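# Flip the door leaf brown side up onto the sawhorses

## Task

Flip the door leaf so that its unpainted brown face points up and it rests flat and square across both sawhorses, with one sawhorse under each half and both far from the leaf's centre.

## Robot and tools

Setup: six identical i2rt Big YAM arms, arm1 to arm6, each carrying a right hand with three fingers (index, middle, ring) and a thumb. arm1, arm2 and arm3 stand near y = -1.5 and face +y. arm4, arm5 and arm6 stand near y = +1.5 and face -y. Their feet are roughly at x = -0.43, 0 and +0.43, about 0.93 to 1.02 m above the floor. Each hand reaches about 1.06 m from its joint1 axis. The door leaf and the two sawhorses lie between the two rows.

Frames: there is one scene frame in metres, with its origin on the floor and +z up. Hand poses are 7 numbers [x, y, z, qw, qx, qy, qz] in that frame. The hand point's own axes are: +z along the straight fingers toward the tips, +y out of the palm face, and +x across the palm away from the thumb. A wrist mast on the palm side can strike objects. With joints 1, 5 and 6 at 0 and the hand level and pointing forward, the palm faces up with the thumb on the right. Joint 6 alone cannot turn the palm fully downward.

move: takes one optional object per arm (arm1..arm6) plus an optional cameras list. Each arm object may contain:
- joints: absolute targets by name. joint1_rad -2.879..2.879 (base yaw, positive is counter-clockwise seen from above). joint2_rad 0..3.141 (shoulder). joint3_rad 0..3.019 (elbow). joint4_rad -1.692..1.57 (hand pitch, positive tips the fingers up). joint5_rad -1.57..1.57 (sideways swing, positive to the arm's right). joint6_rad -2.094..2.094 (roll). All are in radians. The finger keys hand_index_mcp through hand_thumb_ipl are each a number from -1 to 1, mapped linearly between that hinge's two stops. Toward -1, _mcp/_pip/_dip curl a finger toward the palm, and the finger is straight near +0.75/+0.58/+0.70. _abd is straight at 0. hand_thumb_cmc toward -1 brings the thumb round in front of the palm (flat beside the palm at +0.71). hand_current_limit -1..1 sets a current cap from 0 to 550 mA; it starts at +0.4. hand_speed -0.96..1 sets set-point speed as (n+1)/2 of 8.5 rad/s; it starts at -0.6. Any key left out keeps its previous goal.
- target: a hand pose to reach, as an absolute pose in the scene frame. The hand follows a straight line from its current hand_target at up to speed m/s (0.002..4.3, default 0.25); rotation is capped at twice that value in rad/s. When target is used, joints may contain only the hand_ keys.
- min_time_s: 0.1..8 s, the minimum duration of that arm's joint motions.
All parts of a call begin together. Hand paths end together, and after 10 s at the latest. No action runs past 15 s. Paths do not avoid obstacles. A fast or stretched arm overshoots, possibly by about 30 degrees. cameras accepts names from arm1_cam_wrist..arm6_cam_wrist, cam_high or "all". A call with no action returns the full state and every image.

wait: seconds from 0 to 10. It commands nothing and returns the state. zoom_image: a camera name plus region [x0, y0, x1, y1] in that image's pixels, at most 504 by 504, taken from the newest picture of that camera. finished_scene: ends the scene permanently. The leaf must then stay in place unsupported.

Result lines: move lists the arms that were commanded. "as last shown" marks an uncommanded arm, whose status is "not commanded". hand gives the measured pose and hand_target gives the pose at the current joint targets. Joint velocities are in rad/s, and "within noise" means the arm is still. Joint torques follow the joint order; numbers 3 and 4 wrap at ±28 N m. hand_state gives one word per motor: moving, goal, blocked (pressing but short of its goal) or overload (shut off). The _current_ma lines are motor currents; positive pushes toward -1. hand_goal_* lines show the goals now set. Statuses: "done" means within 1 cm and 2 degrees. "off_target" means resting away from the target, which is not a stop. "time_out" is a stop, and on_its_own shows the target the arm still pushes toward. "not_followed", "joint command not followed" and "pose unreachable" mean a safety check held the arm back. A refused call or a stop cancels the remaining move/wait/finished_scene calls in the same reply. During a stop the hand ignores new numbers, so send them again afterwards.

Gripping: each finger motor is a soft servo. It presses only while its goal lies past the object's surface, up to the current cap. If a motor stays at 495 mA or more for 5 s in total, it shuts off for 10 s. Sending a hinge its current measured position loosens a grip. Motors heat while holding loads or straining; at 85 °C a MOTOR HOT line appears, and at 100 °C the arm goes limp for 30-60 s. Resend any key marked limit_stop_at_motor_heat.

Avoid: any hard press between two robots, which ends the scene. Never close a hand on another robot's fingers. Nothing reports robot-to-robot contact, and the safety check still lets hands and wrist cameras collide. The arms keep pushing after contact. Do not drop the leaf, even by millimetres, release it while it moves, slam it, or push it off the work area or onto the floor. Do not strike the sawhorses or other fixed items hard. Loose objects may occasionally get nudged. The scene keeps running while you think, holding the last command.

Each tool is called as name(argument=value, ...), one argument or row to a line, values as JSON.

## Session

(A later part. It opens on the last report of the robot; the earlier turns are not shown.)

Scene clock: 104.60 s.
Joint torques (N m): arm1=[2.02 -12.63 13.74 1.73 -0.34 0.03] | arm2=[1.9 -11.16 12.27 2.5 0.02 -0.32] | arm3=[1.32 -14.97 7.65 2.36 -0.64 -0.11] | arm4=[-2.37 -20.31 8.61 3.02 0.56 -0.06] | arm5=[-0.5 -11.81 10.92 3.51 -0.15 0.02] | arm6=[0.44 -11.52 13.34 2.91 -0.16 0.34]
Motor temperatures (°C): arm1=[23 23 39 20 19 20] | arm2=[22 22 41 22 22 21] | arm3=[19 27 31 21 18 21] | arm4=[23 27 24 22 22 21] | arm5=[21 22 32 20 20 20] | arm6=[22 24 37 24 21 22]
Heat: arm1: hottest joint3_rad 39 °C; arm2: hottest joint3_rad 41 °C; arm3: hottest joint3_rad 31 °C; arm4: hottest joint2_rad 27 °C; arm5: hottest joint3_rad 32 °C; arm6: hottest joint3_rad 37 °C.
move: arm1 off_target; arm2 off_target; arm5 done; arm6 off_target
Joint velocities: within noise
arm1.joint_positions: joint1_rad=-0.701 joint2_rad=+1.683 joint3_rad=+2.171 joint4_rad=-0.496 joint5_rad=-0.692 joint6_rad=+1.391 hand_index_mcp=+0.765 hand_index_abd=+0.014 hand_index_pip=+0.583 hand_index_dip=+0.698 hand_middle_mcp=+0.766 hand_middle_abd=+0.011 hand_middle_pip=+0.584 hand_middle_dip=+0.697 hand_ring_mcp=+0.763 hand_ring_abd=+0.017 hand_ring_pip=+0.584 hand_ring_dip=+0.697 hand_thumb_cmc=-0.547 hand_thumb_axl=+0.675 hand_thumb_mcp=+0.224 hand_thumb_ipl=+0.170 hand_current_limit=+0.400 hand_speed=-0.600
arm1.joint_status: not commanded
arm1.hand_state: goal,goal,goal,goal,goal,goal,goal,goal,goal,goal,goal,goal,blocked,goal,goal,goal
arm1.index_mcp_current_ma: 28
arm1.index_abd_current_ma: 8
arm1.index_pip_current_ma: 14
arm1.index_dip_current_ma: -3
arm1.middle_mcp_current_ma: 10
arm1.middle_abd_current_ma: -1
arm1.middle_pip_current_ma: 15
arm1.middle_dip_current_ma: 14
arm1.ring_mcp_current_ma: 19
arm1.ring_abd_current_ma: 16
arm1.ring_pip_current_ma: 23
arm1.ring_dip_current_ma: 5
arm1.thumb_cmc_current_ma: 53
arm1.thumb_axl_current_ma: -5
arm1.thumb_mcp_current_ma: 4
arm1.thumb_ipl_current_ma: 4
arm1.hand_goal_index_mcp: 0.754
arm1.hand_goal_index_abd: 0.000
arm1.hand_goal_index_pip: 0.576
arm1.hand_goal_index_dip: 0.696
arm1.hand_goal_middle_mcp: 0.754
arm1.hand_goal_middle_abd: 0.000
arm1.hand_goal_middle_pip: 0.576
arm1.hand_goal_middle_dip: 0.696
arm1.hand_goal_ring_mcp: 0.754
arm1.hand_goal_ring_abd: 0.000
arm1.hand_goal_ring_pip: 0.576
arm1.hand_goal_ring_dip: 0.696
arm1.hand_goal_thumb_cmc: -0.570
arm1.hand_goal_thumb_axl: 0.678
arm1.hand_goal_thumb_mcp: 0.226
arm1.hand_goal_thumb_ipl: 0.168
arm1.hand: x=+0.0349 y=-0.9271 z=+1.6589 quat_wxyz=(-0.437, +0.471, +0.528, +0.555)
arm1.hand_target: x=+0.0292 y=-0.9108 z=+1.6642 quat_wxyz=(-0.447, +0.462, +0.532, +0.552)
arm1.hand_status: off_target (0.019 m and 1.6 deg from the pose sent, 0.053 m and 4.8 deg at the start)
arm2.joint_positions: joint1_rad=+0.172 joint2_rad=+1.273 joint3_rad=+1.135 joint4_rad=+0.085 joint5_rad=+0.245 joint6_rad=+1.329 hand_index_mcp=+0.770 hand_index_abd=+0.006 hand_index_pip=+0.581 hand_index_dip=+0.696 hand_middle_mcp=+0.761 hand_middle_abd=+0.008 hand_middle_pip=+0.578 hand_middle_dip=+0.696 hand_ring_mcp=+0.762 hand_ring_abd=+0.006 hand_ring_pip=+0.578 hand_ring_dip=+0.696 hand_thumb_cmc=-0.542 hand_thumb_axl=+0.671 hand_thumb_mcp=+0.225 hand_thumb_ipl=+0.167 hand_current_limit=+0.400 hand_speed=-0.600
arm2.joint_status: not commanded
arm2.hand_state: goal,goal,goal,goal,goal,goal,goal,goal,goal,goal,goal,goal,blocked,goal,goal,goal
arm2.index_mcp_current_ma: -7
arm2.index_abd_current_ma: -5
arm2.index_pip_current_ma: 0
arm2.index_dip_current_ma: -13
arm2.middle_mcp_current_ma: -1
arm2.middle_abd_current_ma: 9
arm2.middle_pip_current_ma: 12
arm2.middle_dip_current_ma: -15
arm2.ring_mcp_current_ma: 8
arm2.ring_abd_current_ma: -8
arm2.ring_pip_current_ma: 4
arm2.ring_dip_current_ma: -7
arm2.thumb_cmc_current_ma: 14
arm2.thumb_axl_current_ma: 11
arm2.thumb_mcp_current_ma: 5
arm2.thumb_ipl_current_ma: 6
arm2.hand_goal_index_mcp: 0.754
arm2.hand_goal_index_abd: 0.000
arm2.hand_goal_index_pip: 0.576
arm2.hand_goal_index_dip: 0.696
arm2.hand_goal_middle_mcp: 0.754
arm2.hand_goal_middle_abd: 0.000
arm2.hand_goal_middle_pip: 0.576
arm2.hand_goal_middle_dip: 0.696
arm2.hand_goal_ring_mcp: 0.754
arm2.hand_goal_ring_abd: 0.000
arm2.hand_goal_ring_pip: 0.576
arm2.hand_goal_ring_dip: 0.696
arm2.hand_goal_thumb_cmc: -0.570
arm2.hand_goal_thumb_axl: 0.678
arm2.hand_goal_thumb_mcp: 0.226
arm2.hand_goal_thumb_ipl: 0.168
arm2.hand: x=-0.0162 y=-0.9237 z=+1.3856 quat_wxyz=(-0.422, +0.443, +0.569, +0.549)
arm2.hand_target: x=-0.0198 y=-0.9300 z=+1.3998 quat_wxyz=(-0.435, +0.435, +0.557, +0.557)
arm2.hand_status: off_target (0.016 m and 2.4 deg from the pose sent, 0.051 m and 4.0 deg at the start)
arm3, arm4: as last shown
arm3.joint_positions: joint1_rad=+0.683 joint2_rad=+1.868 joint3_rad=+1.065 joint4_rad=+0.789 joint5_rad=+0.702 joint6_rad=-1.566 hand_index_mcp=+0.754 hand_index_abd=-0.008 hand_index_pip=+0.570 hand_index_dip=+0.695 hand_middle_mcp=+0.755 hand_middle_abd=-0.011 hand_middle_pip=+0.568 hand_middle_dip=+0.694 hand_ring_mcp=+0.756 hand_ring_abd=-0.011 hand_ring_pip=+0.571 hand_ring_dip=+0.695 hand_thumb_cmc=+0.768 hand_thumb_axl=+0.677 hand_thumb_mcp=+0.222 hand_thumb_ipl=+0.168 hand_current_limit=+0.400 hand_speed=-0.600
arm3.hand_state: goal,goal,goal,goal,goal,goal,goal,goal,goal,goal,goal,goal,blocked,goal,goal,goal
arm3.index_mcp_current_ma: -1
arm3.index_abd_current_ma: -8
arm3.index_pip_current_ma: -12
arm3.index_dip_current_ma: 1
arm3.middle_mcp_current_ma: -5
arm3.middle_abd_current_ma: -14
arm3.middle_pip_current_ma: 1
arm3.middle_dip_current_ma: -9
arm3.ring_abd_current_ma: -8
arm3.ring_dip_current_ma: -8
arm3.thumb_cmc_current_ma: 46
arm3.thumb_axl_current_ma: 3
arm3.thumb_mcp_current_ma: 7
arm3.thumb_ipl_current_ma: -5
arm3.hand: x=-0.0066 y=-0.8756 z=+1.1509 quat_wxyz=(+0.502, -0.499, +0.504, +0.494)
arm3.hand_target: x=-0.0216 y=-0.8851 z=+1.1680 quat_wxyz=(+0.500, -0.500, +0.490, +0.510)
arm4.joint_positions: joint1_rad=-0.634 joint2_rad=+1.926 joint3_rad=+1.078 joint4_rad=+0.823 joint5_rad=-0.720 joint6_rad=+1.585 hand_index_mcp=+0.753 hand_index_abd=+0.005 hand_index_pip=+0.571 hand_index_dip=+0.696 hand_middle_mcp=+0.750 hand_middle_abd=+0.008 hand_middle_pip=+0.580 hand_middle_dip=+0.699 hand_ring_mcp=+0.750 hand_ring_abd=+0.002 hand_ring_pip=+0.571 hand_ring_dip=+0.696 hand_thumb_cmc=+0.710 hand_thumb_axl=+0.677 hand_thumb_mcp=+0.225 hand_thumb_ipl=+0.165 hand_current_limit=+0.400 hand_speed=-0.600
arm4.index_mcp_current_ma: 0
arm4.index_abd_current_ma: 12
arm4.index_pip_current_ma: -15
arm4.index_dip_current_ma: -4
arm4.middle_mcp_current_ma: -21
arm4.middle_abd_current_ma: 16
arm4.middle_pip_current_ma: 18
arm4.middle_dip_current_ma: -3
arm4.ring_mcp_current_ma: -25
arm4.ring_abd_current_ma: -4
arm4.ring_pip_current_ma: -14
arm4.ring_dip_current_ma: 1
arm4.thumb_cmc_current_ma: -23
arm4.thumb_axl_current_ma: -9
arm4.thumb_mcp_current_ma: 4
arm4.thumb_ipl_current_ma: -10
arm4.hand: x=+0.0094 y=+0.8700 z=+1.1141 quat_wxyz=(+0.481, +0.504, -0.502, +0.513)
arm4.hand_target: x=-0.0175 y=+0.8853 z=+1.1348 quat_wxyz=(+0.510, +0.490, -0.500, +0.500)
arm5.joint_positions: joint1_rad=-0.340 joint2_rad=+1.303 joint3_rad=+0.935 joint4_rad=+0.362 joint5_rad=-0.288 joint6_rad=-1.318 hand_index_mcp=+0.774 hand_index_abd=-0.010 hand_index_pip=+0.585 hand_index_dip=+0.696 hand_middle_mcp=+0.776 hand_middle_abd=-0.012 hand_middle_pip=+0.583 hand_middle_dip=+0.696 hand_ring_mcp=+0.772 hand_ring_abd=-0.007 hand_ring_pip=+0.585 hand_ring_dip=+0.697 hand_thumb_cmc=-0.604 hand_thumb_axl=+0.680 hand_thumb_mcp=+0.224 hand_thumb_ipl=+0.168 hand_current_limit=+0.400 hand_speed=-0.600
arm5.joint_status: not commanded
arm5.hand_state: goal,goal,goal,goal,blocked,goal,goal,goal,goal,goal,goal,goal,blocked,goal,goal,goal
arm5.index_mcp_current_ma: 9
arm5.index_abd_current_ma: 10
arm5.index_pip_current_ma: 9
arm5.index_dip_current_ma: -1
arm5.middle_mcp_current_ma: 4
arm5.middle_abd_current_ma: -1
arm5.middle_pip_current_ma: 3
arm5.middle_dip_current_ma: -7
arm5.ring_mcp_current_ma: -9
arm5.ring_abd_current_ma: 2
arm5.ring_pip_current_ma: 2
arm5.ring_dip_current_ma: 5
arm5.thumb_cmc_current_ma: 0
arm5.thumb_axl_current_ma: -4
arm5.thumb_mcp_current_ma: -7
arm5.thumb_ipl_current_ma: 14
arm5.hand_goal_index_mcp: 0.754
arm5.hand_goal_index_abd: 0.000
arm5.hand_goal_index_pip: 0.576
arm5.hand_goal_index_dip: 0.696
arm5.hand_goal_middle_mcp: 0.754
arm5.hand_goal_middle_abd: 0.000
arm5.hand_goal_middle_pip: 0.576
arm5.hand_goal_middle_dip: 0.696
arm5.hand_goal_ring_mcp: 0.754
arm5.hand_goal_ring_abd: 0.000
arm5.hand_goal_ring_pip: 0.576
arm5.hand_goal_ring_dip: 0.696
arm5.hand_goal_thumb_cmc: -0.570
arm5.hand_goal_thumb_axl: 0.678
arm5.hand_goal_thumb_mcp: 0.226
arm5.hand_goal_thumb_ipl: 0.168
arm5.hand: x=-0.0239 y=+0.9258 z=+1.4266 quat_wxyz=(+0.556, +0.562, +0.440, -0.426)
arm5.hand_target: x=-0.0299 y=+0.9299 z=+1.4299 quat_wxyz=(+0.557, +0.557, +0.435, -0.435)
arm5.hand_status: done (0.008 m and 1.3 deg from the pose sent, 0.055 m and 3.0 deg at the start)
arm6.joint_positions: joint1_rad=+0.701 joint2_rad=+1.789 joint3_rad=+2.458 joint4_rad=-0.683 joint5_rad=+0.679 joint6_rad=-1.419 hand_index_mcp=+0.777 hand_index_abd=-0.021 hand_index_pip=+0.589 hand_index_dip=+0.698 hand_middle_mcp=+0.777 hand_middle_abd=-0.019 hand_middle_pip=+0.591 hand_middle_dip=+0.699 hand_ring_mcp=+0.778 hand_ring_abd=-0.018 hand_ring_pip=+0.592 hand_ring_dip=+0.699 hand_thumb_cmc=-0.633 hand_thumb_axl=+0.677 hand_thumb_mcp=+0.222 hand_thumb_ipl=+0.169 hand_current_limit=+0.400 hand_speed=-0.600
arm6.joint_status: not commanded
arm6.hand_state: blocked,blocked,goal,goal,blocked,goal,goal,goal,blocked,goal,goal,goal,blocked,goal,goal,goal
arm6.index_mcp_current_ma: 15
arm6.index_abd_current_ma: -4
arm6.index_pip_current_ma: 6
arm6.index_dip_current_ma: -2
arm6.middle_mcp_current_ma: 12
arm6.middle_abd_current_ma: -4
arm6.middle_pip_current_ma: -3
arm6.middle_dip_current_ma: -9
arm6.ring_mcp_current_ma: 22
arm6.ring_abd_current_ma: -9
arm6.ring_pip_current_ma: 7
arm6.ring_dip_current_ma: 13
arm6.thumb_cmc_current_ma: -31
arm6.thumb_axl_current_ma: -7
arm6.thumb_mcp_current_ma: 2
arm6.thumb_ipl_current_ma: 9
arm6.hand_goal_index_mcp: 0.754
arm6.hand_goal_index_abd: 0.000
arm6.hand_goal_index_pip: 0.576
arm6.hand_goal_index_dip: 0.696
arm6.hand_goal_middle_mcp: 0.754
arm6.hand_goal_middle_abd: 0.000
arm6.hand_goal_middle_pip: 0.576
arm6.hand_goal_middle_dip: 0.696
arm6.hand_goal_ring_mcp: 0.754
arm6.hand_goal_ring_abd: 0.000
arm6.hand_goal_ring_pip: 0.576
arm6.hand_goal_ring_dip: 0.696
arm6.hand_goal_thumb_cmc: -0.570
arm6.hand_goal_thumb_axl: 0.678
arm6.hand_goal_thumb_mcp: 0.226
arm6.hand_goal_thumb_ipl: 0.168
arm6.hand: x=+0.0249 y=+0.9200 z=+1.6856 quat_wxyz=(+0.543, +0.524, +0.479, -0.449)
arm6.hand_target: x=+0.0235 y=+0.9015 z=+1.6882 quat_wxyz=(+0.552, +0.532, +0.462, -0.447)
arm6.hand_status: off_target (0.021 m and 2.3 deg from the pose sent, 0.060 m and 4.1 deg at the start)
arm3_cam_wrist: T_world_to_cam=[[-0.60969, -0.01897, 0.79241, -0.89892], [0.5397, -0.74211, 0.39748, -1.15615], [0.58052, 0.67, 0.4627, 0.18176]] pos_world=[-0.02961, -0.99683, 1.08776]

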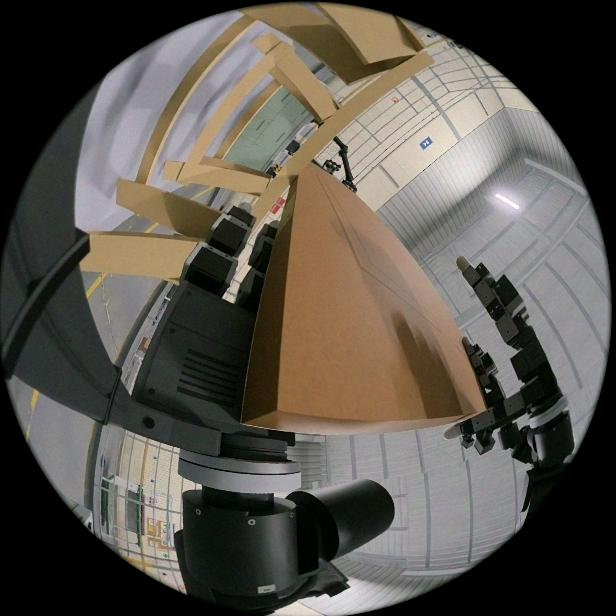

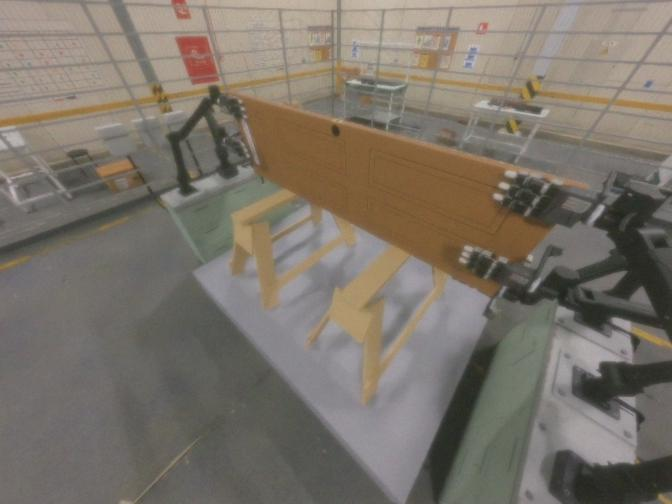

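move(
  arm2={"target": [-0.03, -1.10, 1.36, -0.4352, 0.4352, 0.5573, 0.5573], "speed": 0.15},
  arm5={"target": [-0.04, 1.10, 1.40, 0.5573, 0.5573, 0.4352, -0.4352], "speed": 0.15},
  arm3={"target": [0.07, -0.93, 1.19, 0.5, -0.5, 0.49, 0.51], "speed": 0.08},
  arm4={"target": [0.07, 0.93, 1.16, 0.51, 0.49, -0.5, 0.5], "speed": 0.08},
  cameras=["arm3_cam_wrist", "arm4_cam_wrist", "arm2_cam_wrist", "cam_high"],
)

Scene clock: 107.23 s.
Joint torques (N m): arm1=[1.96 -12.57 13.76 1.76 -0.33 0.01] | arm2=[1.79 -3.25 12.01 1.24 0 -0.3] | arm3=[-1.49 -12.22 6.49 2.74 -0.14 -0.01] | arm4=[0.38 -16.26 6.84 3.48 0.04 -0.07] | arm5=[-0.38 -5.48 10.82 2 -0.12 0.07] | arm6=[0.56 -11.58 13.19 2.88 -0.15 0.34]
Motor temperatures (°C): arm1=[23 23 38 20 19 20] | arm2=[22 22 40 22 22 21] | arm3=[19 27 31 21 18 21] | arm4=[23 27 24 22 22 21] | arm5=[21 22 32 20 20 20] | arm6=[22 24 37 24 21 22]
Heat: arm1: hottest joint3_rad 38 °C; arm2: hottest joint3_rad 40 °C; arm3: hottest joint3_rad 31 °C; arm4: hottest joint2_rad 27 °C; arm5: hottest joint3_rad 32 °C; arm6: hottest joint3_rad 37 °C.
move: arm2 done; arm3 off_target; arm4 off_target; arm5 done
Joint velocities: within noise
arm1, arm6: as last shown
arm1.joint_positions: joint1_rad=-0.701 joint2_rad=+1.683 joint3_rad=+2.172 joint4_rad=-0.496 joint5_rad=-0.692 joint6_rad=+1.391 hand_index_mcp=+0.765 hand_index_abd=+0.014 hand_index_pip=+0.583 hand_index_dip=+0.698 hand_middle_mcp=+0.766 hand_middle_abd=+0.011 hand_middle_pip=+0.584 hand_middle_dip=+0.697 hand_ring_mcp=+0.763 hand_ring_abd=+0.017 hand_ring_pip=+0.584 hand_ring_dip=+0.697 hand_thumb_cmc=-0.547 hand_thumb_axl=+0.675 hand_thumb_mcp=+0.225 hand_thumb_ipl=+0.170 hand_current_limit=+0.400 hand_speed=-0.600
arm1.index_mcp_current_ma: 24
arm1.index_abd_current_ma: 16
arm1.index_pip_current_ma: 4
arm1.index_dip_current_ma: 0
arm1.middle_mcp_current_ma: 11
arm1.middle_abd_current_ma: -4
arm1.middle_pip_current_ma: 20
arm1.middle_dip_current_ma: 22
arm1.ring_mcp_current_ma: 9
arm1.ring_pip_current_ma: 24
arm1.ring_dip_current_ma: 11
arm1.thumb_cmc_current_ma: 32
arm1.thumb_axl_current_ma: -14
arm1.thumb_mcp_current_ma: -6
arm1.thumb_ipl_current_ma: -1
arm1.hand: x=+0.0352 y=-0.9272 z=+1.6588 quat_wxyz=(-0.437, +0.472, +0.528, +0.555)
arm1.hand_target: x=+0.0293 y=-0.9109 z=+1.6641 quat_wxyz=(-0.447, +0.462, +0.532, +0.552)
arm2.joint_positions: joint1_rad=+0.368 joint2_rad=+0.816 joint3_rad=+0.749 joint4_rad=+0.058 joint5_rad=+0.441 joint6_rad=+1.329 hand_index_mcp=+0.770 hand_index_abd=+0.006 hand_index_pip=+0.581 hand_index_dip=+0.696 hand_middle_mcp=+0.761 hand_middle_abd=+0.008 hand_middle_pip=+0.578 hand_middle_dip=+0.696 hand_ring_mcp=+0.762 hand_ring_abd=+0.006 hand_ring_pip=+0.578 hand_ring_dip=+0.696 hand_thumb_cmc=-0.542 hand_thumb_axl=+0.671 hand_thumb_mcp=+0.230 hand_thumb_ipl=+0.169 hand_current_limit=+0.400 hand_speed=-0.600
arm2.joint_status: not commanded
arm2.hand_state: goal,goal,goal,goal,goal,goal,goal,goal,goal,goal,goal,goal,blocked,goal,goal,goal
arm2.index_mcp_current_ma: -1
arm2.index_abd_current_ma: -5
arm2.index_pip_current_ma: -8
arm2.index_dip_current_ma: -1
arm2.middle_mcp_current_ma: -8
arm2.middle_abd_current_ma: 2
arm2.middle_pip_current_ma: 4
arm2.middle_dip_current_ma: -13
arm2.ring_mcp_current_ma: 9
arm2.ring_abd_current_ma: -7
arm2.ring_pip_current_ma: 11
arm2.ring_dip_current_ma: 1
arm2.thumb_cmc_current_ma: 12
arm2.thumb_axl_current_ma: 4
arm2.thumb_mcp_current_ma: 11
arm2.thumb_ipl_current_ma: 3
arm2.hand_goal_index_mcp: 0.754
arm2.hand_goal_index_abd: 0.000
arm2.hand_goal_index_pip: 0.576
arm2.hand_goal_index_dip: 0.696
arm2.hand_goal_middle_mcp: 0.754
arm2.hand_goal_middle_abd: 0.000
arm2.hand_goal_middle_pip: 0.576
arm2.hand_goal_middle_dip: 0.696
arm2.hand_goal_ring_mcp: 0.754
arm2.hand_goal_ring_abd: 0.000
arm2.hand_goal_ring_pip: 0.576
arm2.hand_goal_ring_dip: 0.696
arm2.hand_goal_thumb_cmc: -0.570
arm2.hand_goal_thumb_axl: 0.678
arm2.hand_goal_thumb_mcp: 0.226
arm2.hand_goal_thumb_ipl: 0.168
arm2.hand: x=-0.0277 y=-1.0969 z=+1.3613 quat_wxyz=(-0.434, +0.436, +0.555, +0.560)
arm2.hand_target: x=-0.0300 y=-1.1000 z=+1.3601 quat_wxyz=(-0.435, +0.435, +0.557, +0.557)
arm2.hand_status: done (0.004 m and 0.4 deg from the pose sent, 0.179 m and 2.4 deg at the start)
arm3.joint_positions: joint1_rad=+0.622 joint2_rad=+1.642 joint3_rad=+0.819 joint4_rad=+0.809 joint5_rad=+0.601 joint6_rad=-1.577 hand_index_mcp=+0.754 hand_index_abd=-0.008 hand_index_pip=+0.570 hand_index_dip=+0.695 hand_middle_mcp=+0.755 hand_middle_abd=-0.011 hand_middle_pip=+0.576 hand_middle_dip=+0.696 hand_ring_mcp=+0.756 hand_ring_abd=-0.011 hand_ring_pip=+0.571 hand_ring_dip=+0.694 hand_thumb_cmc=+0.728 hand_thumb_axl=+0.683 hand_thumb_mcp=+0.223 hand_thumb_ipl=+0.168 hand_current_limit=+0.400 hand_speed=-0.600
arm3.joint_status: not commanded
arm3.hand_state: goal,goal,goal,goal,goal,goal,goal,goal,goal,goal,goal,goal,goal,goal,goal,goal
arm3.index_mcp_current_ma: 2
arm3.index_abd_current_ma: -5
arm3.index_pip_current_ma: -6
arm3.index_dip_current_ma: 2
arm3.middle_mcp_current_ma: -1
arm3.middle_abd_current_ma: -9
arm3.middle_pip_current_ma: 10
arm3.middle_dip_current_ma: -4
arm3.ring_mcp_current_ma: 10
arm3.ring_abd_current_ma: -10
arm3.ring_pip_current_ma: 0
arm3.ring_dip_current_ma: -7
arm3.thumb_cmc_current_ma: 18
arm3.thumb_axl_current_ma: 12
arm3.thumb_mcp_current_ma: 6
arm3.thumb_ipl_current_ma: -2
arm3.hand_goal_index_mcp: 0.754
arm3.hand_goal_index_abd: 0.000
arm3.hand_goal_index_pip: 0.576
arm3.hand_goal_index_dip: 0.696
arm3.hand_goal_middle_mcp: 0.754
arm3.hand_goal_middle_abd: 0.000
arm3.hand_goal_middle_pip: 0.576
arm3.hand_goal_middle_dip: 0.696
arm3.hand_goal_ring_mcp: 0.754
arm3.hand_goal_ring_abd: 0.000
arm3.hand_goal_ring_pip: 0.576
arm3.hand_goal_ring_dip: 0.696
arm3.hand_goal_thumb_cmc: 0.714
arm3.hand_goal_thumb_axl: 0.678
arm3.hand_goal_thumb_mcp: 0.226
arm3.hand_goal_thumb_ipl: 0.168
arm3.hand: x=+0.0629 y=-0.9296 z=+1.1753 quat_wxyz=(+0.495, -0.512, +0.492, +0.501)
arm3.hand_target: x=+0.0699 y=-0.9300 z=+1.1899 quat_wxyz=(+0.500, -0.500, +0.490, +0.510)
arm3.hand_status: off_target (0.016 m and 1.9 deg from the pose sent, 0.102 m and 2.5 deg at the start)
arm4.joint_positions: joint1_rad=-0.598 joint2_rad=+1.696 joint3_rad=+0.837 joint4_rad=+0.847 joint5_rad=-0.627 joint6_rad=+1.585 hand_index_mcp=+0.759 hand_index_abd=+0.017 hand_index_pip=+0.579 hand_index_dip=+0.696 hand_middle_mcp=+0.758 hand_middle_abd=+0.008 hand_middle_pip=+0.580 hand_middle_dip=+0.699 hand_ring_mcp=+0.759 hand_ring_abd=+0.002 hand_ring_pip=+0.571 hand_ring_dip=+0.696 hand_thumb_cmc=+0.710 hand_thumb_axl=+0.677 hand_thumb_mcp=+0.225 hand_thumb_ipl=+0.165 hand_current_limit=+0.400 hand_speed=-0.600
arm4.joint_status: not commanded
arm4.hand_state: goal,goal,goal,goal,goal,goal,goal,goal,goal,goal,goal,goal,goal,goal,goal,goal
arm4.index_mcp_current_ma: 11
arm4.index_abd_current_ma: 29
arm4.index_pip_current_ma: 3
arm4.index_dip_current_ma: 6
arm4.middle_mcp_current_ma: -1
arm4.middle_abd_current_ma: 17
arm4.middle_pip_current_ma: 16
arm4.middle_dip_current_ma: -7
arm4.ring_mcp_current_ma: 0
arm4.ring_abd_current_ma: -5
arm4.ring_pip_current_ma: -23
arm4.ring_dip_current_ma: 4
arm4.thumb_cmc_current_ma: -27
arm4.thumb_axl_current_ma: -6
arm4.thumb_mcp_current_ma: 4
arm4.thumb_ipl_current_ma: -2
arm4.hand_goal_index_mcp: 0.754
arm4.hand_goal_index_abd: 0.000
arm4.hand_goal_index_pip: 0.576
arm4.hand_goal_index_dip: 0.696
arm4.hand_goal_middle_mcp: 0.754
arm4.hand_goal_middle_abd: 0.000
arm4.hand_goal_middle_pip: 0.576
arm4.hand_goal_middle_dip: 0.696
arm4.hand_goal_ring_mcp: 0.754
arm4.hand_goal_ring_abd: 0.000
arm4.hand_goal_ring_pip: 0.576
arm4.hand_goal_ring_dip: 0.696
arm4.hand_goal_thumb_cmc: 0.714
arm4.hand_goal_thumb_axl: 0.678
arm4.hand_goal_thumb_mcp: 0.226
arm4.hand_goal_thumb_ipl: 0.168
arm4.hand: x=+0.0649 y=+0.9296 z=+1.1500 quat_wxyz=(+0.500, +0.489, -0.511, +0.499)
arm4.hand_target: x=+0.0700 y=+0.9299 z=+1.1599 quat_wxyz=(+0.510, +0.490, -0.500, +0.500)
arm4.hand_status: off_target (0.011 m and 1.7 deg from the pose sent, 0.097 m and 4.0 deg at the start)
arm5.joint_positions: joint1_rad=-0.562 joint2_rad=+0.864 joint3_rad=+0.551 joint4_rad=+0.341 joint5_rad=-0.512 joint6_rad=-1.318 hand_index_mcp=+0.774 hand_index_abd=-0.010 hand_index_pip=+0.585 hand_index_dip=+0.696 hand_middle_mcp=+0.776 hand_middle_abd=-0.012 hand_middle_pip=+0.583 hand_middle_dip=+0.696 hand_ring_mcp=+0.772 hand_ring_abd=-0.007 hand_ring_pip=+0.585 hand_ring_dip=+0.697 hand_thumb_cmc=-0.604 hand_thumb_axl=+0.680 hand_thumb_mcp=+0.224 hand_thumb_ipl=+0.168 hand_current_limit=+0.400 hand_speed=-0.600
arm5.joint_status: not commanded
arm5.hand_state: goal,goal,goal,goal,blocked,goal,goal,goal,goal,goal,goal,goal,blocked,goal,goal,goal
arm5.index_mcp_current_ma: 10
arm5.index_abd_current_ma: 11
arm5.index_pip_current_ma: 6
arm5.index_dip_current_ma: -3
arm5.middle_mcp_current_ma: 4
arm5.middle_abd_current_ma: -3
arm5.middle_pip_current_ma: 7
arm5.middle_dip_current_ma: -3
arm5.ring_mcp_current_ma: -5
arm5.ring_abd_current_ma: 0
arm5.ring_pip_current_ma: 2
arm5.ring_dip_current_ma: 2
arm5.thumb_cmc_current_ma: 1
arm5.thumb_axl_current_ma: -5
arm5.thumb_mcp_current_ma: -11
arm5.thumb_ipl_current_ma: 12
arm5.hand_goal_index_mcp: 0.754
arm5.hand_goal_index_abd: 0.000
arm5.hand_goal_index_pip: 0.576
arm5.hand_goal_index_dip: 0.696
arm5.hand_goal_middle_mcp: 0.754
arm5.hand_goal_middle_abd: 0.000
arm5.hand_goal_middle_pip: 0.576
arm5.hand_goal_middle_dip: 0.696
arm5.hand_goal_ring_mcp: 0.754
arm5.hand_goal_ring_abd: 0.000
arm5.hand_goal_ring_pip: 0.576
arm5.hand_goal_ring_dip: 0.696
arm5.hand_goal_thumb_cmc: -0.570
arm5.hand_goal_thumb_axl: 0.678
arm5.hand_goal_thumb_mcp: 0.226
arm5.hand_goal_thumb_ipl: 0.168
arm5.hand: x=-0.0358 y=+1.0966 z=+1.4041 quat_wxyz=(+0.561, +0.550, +0.438, -0.436)
arm5.hand_target: x=-0.0398 y=+1.0999 z=+1.4000 quat_wxyz=(+0.557, +0.557, +0.435, -0.435)
arm5.hand_status: done (0.007 m and 1.0 deg from the pose sent, 0.177 m and 1.3 deg at the start)
arm6.joint_positions: joint1_rad=+0.701 joint2_rad=+1.789 joint3_rad=+2.459 joint4_rad=-0.683 joint5_rad=+0.679 joint6_rad=-1.419 hand_index_mcp=+0.777 hand_index_abd=-0.022 hand_index_pip=+0.590 hand_index_dip=+0.698 hand_middle_mcp=+0.778 hand_middle_abd=-0.020 hand_middle_pip=+0.591 hand_middle_dip=+0.699 hand_ring_mcp=+0.778 hand_ring_abd=-0.019 hand_ring_pip=+0.592 hand_ring_dip=+0.699 hand_thumb_cmc=-0.633 hand_thumb_axl=+0.677 hand_thumb_mcp=+0.222 hand_thumb_ipl=+0.169 hand_current_limit=+0.400 hand_speed=-0.600
arm6.hand_state: blocked,blocked,goal,goal,blocked,blocked,goal,goal,blocked,goal,goal,goal,blocked,goal,goal,goal
arm6.index_abd_current_ma: -3
arm6.index_pip_current_ma: 13
arm6.index_dip_current_ma: -10
arm6.middle_mcp_current_ma: 19
arm6.middle_abd_current_ma: -11
arm6.middle_pip_current_ma: -4
arm6.middle_dip_current_ma: -4
arm6.ring_mcp_current_ma: 21
arm6.ring_abd_current_ma: -10
arm6.ring_pip_current_ma: 10
arm6.ring_dip_current_ma: 5
arm6.thumb_cmc_current_ma: -29
arm6.thumb_axl_current_ma: -13
arm6.thumb_mcp_current_ma: -5
arm6.thumb_ipl_current_ma: 7
arm6.hand: x=+0.0252 y=+0.9201 z=+1.6858 quat_wxyz=(+0.543, +0.524, +0.479, -0.449)
arm6.hand_target: x=+0.0234 y=+0.9016 z=+1.6883 quat_wxyz=(+0.552, +0.532, +0.462, -0.447)
pictures: arm2_cam_wrist, arm3_cam_wrist, arm4_cam_wrist, cam_high
arm2_cam_wrist: T_world_to_cam=[[0.79082, 0.02188, -0.61166, 0.91809], [-0.40376, -0.73242, -0.54822, -0.11756], [-0.45998, 0.68051, -0.57038, 1.63448]] pos_world=[-0.02168, -1.21847, 1.42937]
arm3_cam_wrist: T_world_to_cam=[[-0.61693, -0.04369, 0.7858, -0.8917], [0.56552, -0.719, 0.40402, -1.23123], [0.54734, 0.69364, 0.46828, 0.18381]] pos_world=[0.04555, -1.0517, 1.11207]
arm4_cam_wrist: T_world_to_cam=[[-0.66043, 0.01896, -0.75065, 0.9176], [0.52241, 0.72968, -0.4412, -0.25203], [0.53937, -0.68352, -0.49181, 1.29231]] pos_world=[0.04064, 1.04983, 1.21316]

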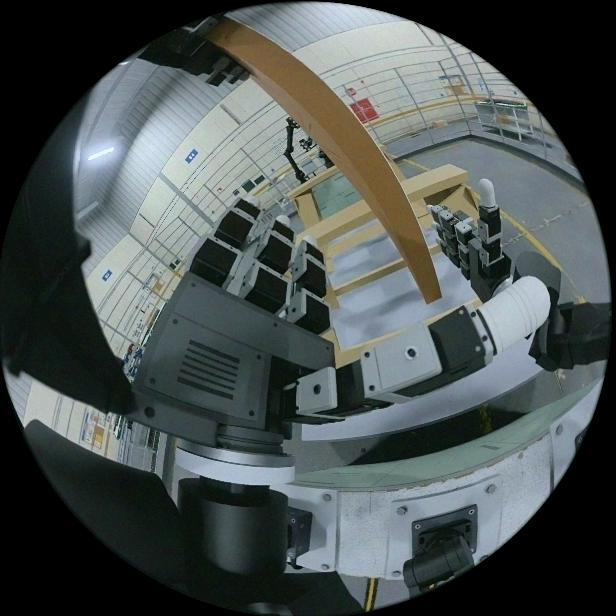

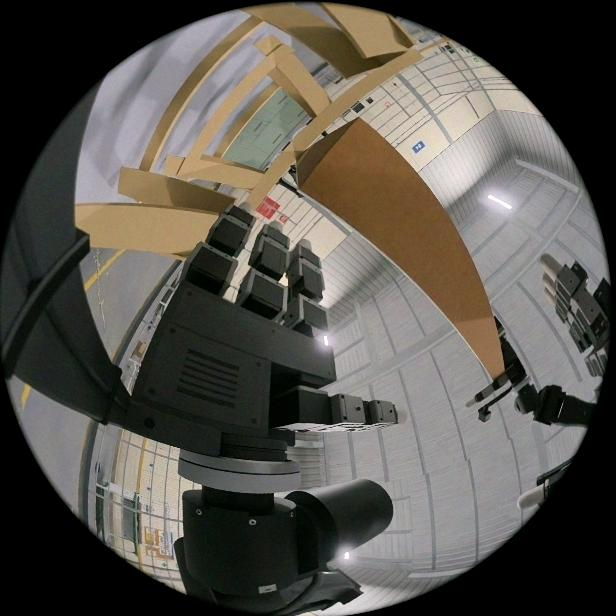

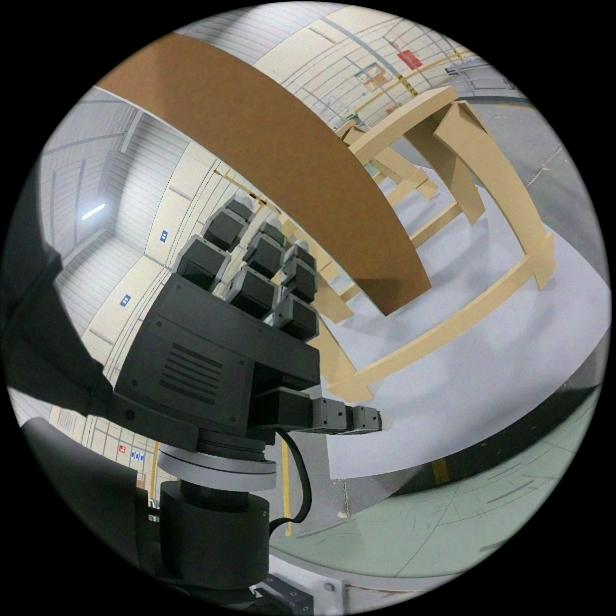

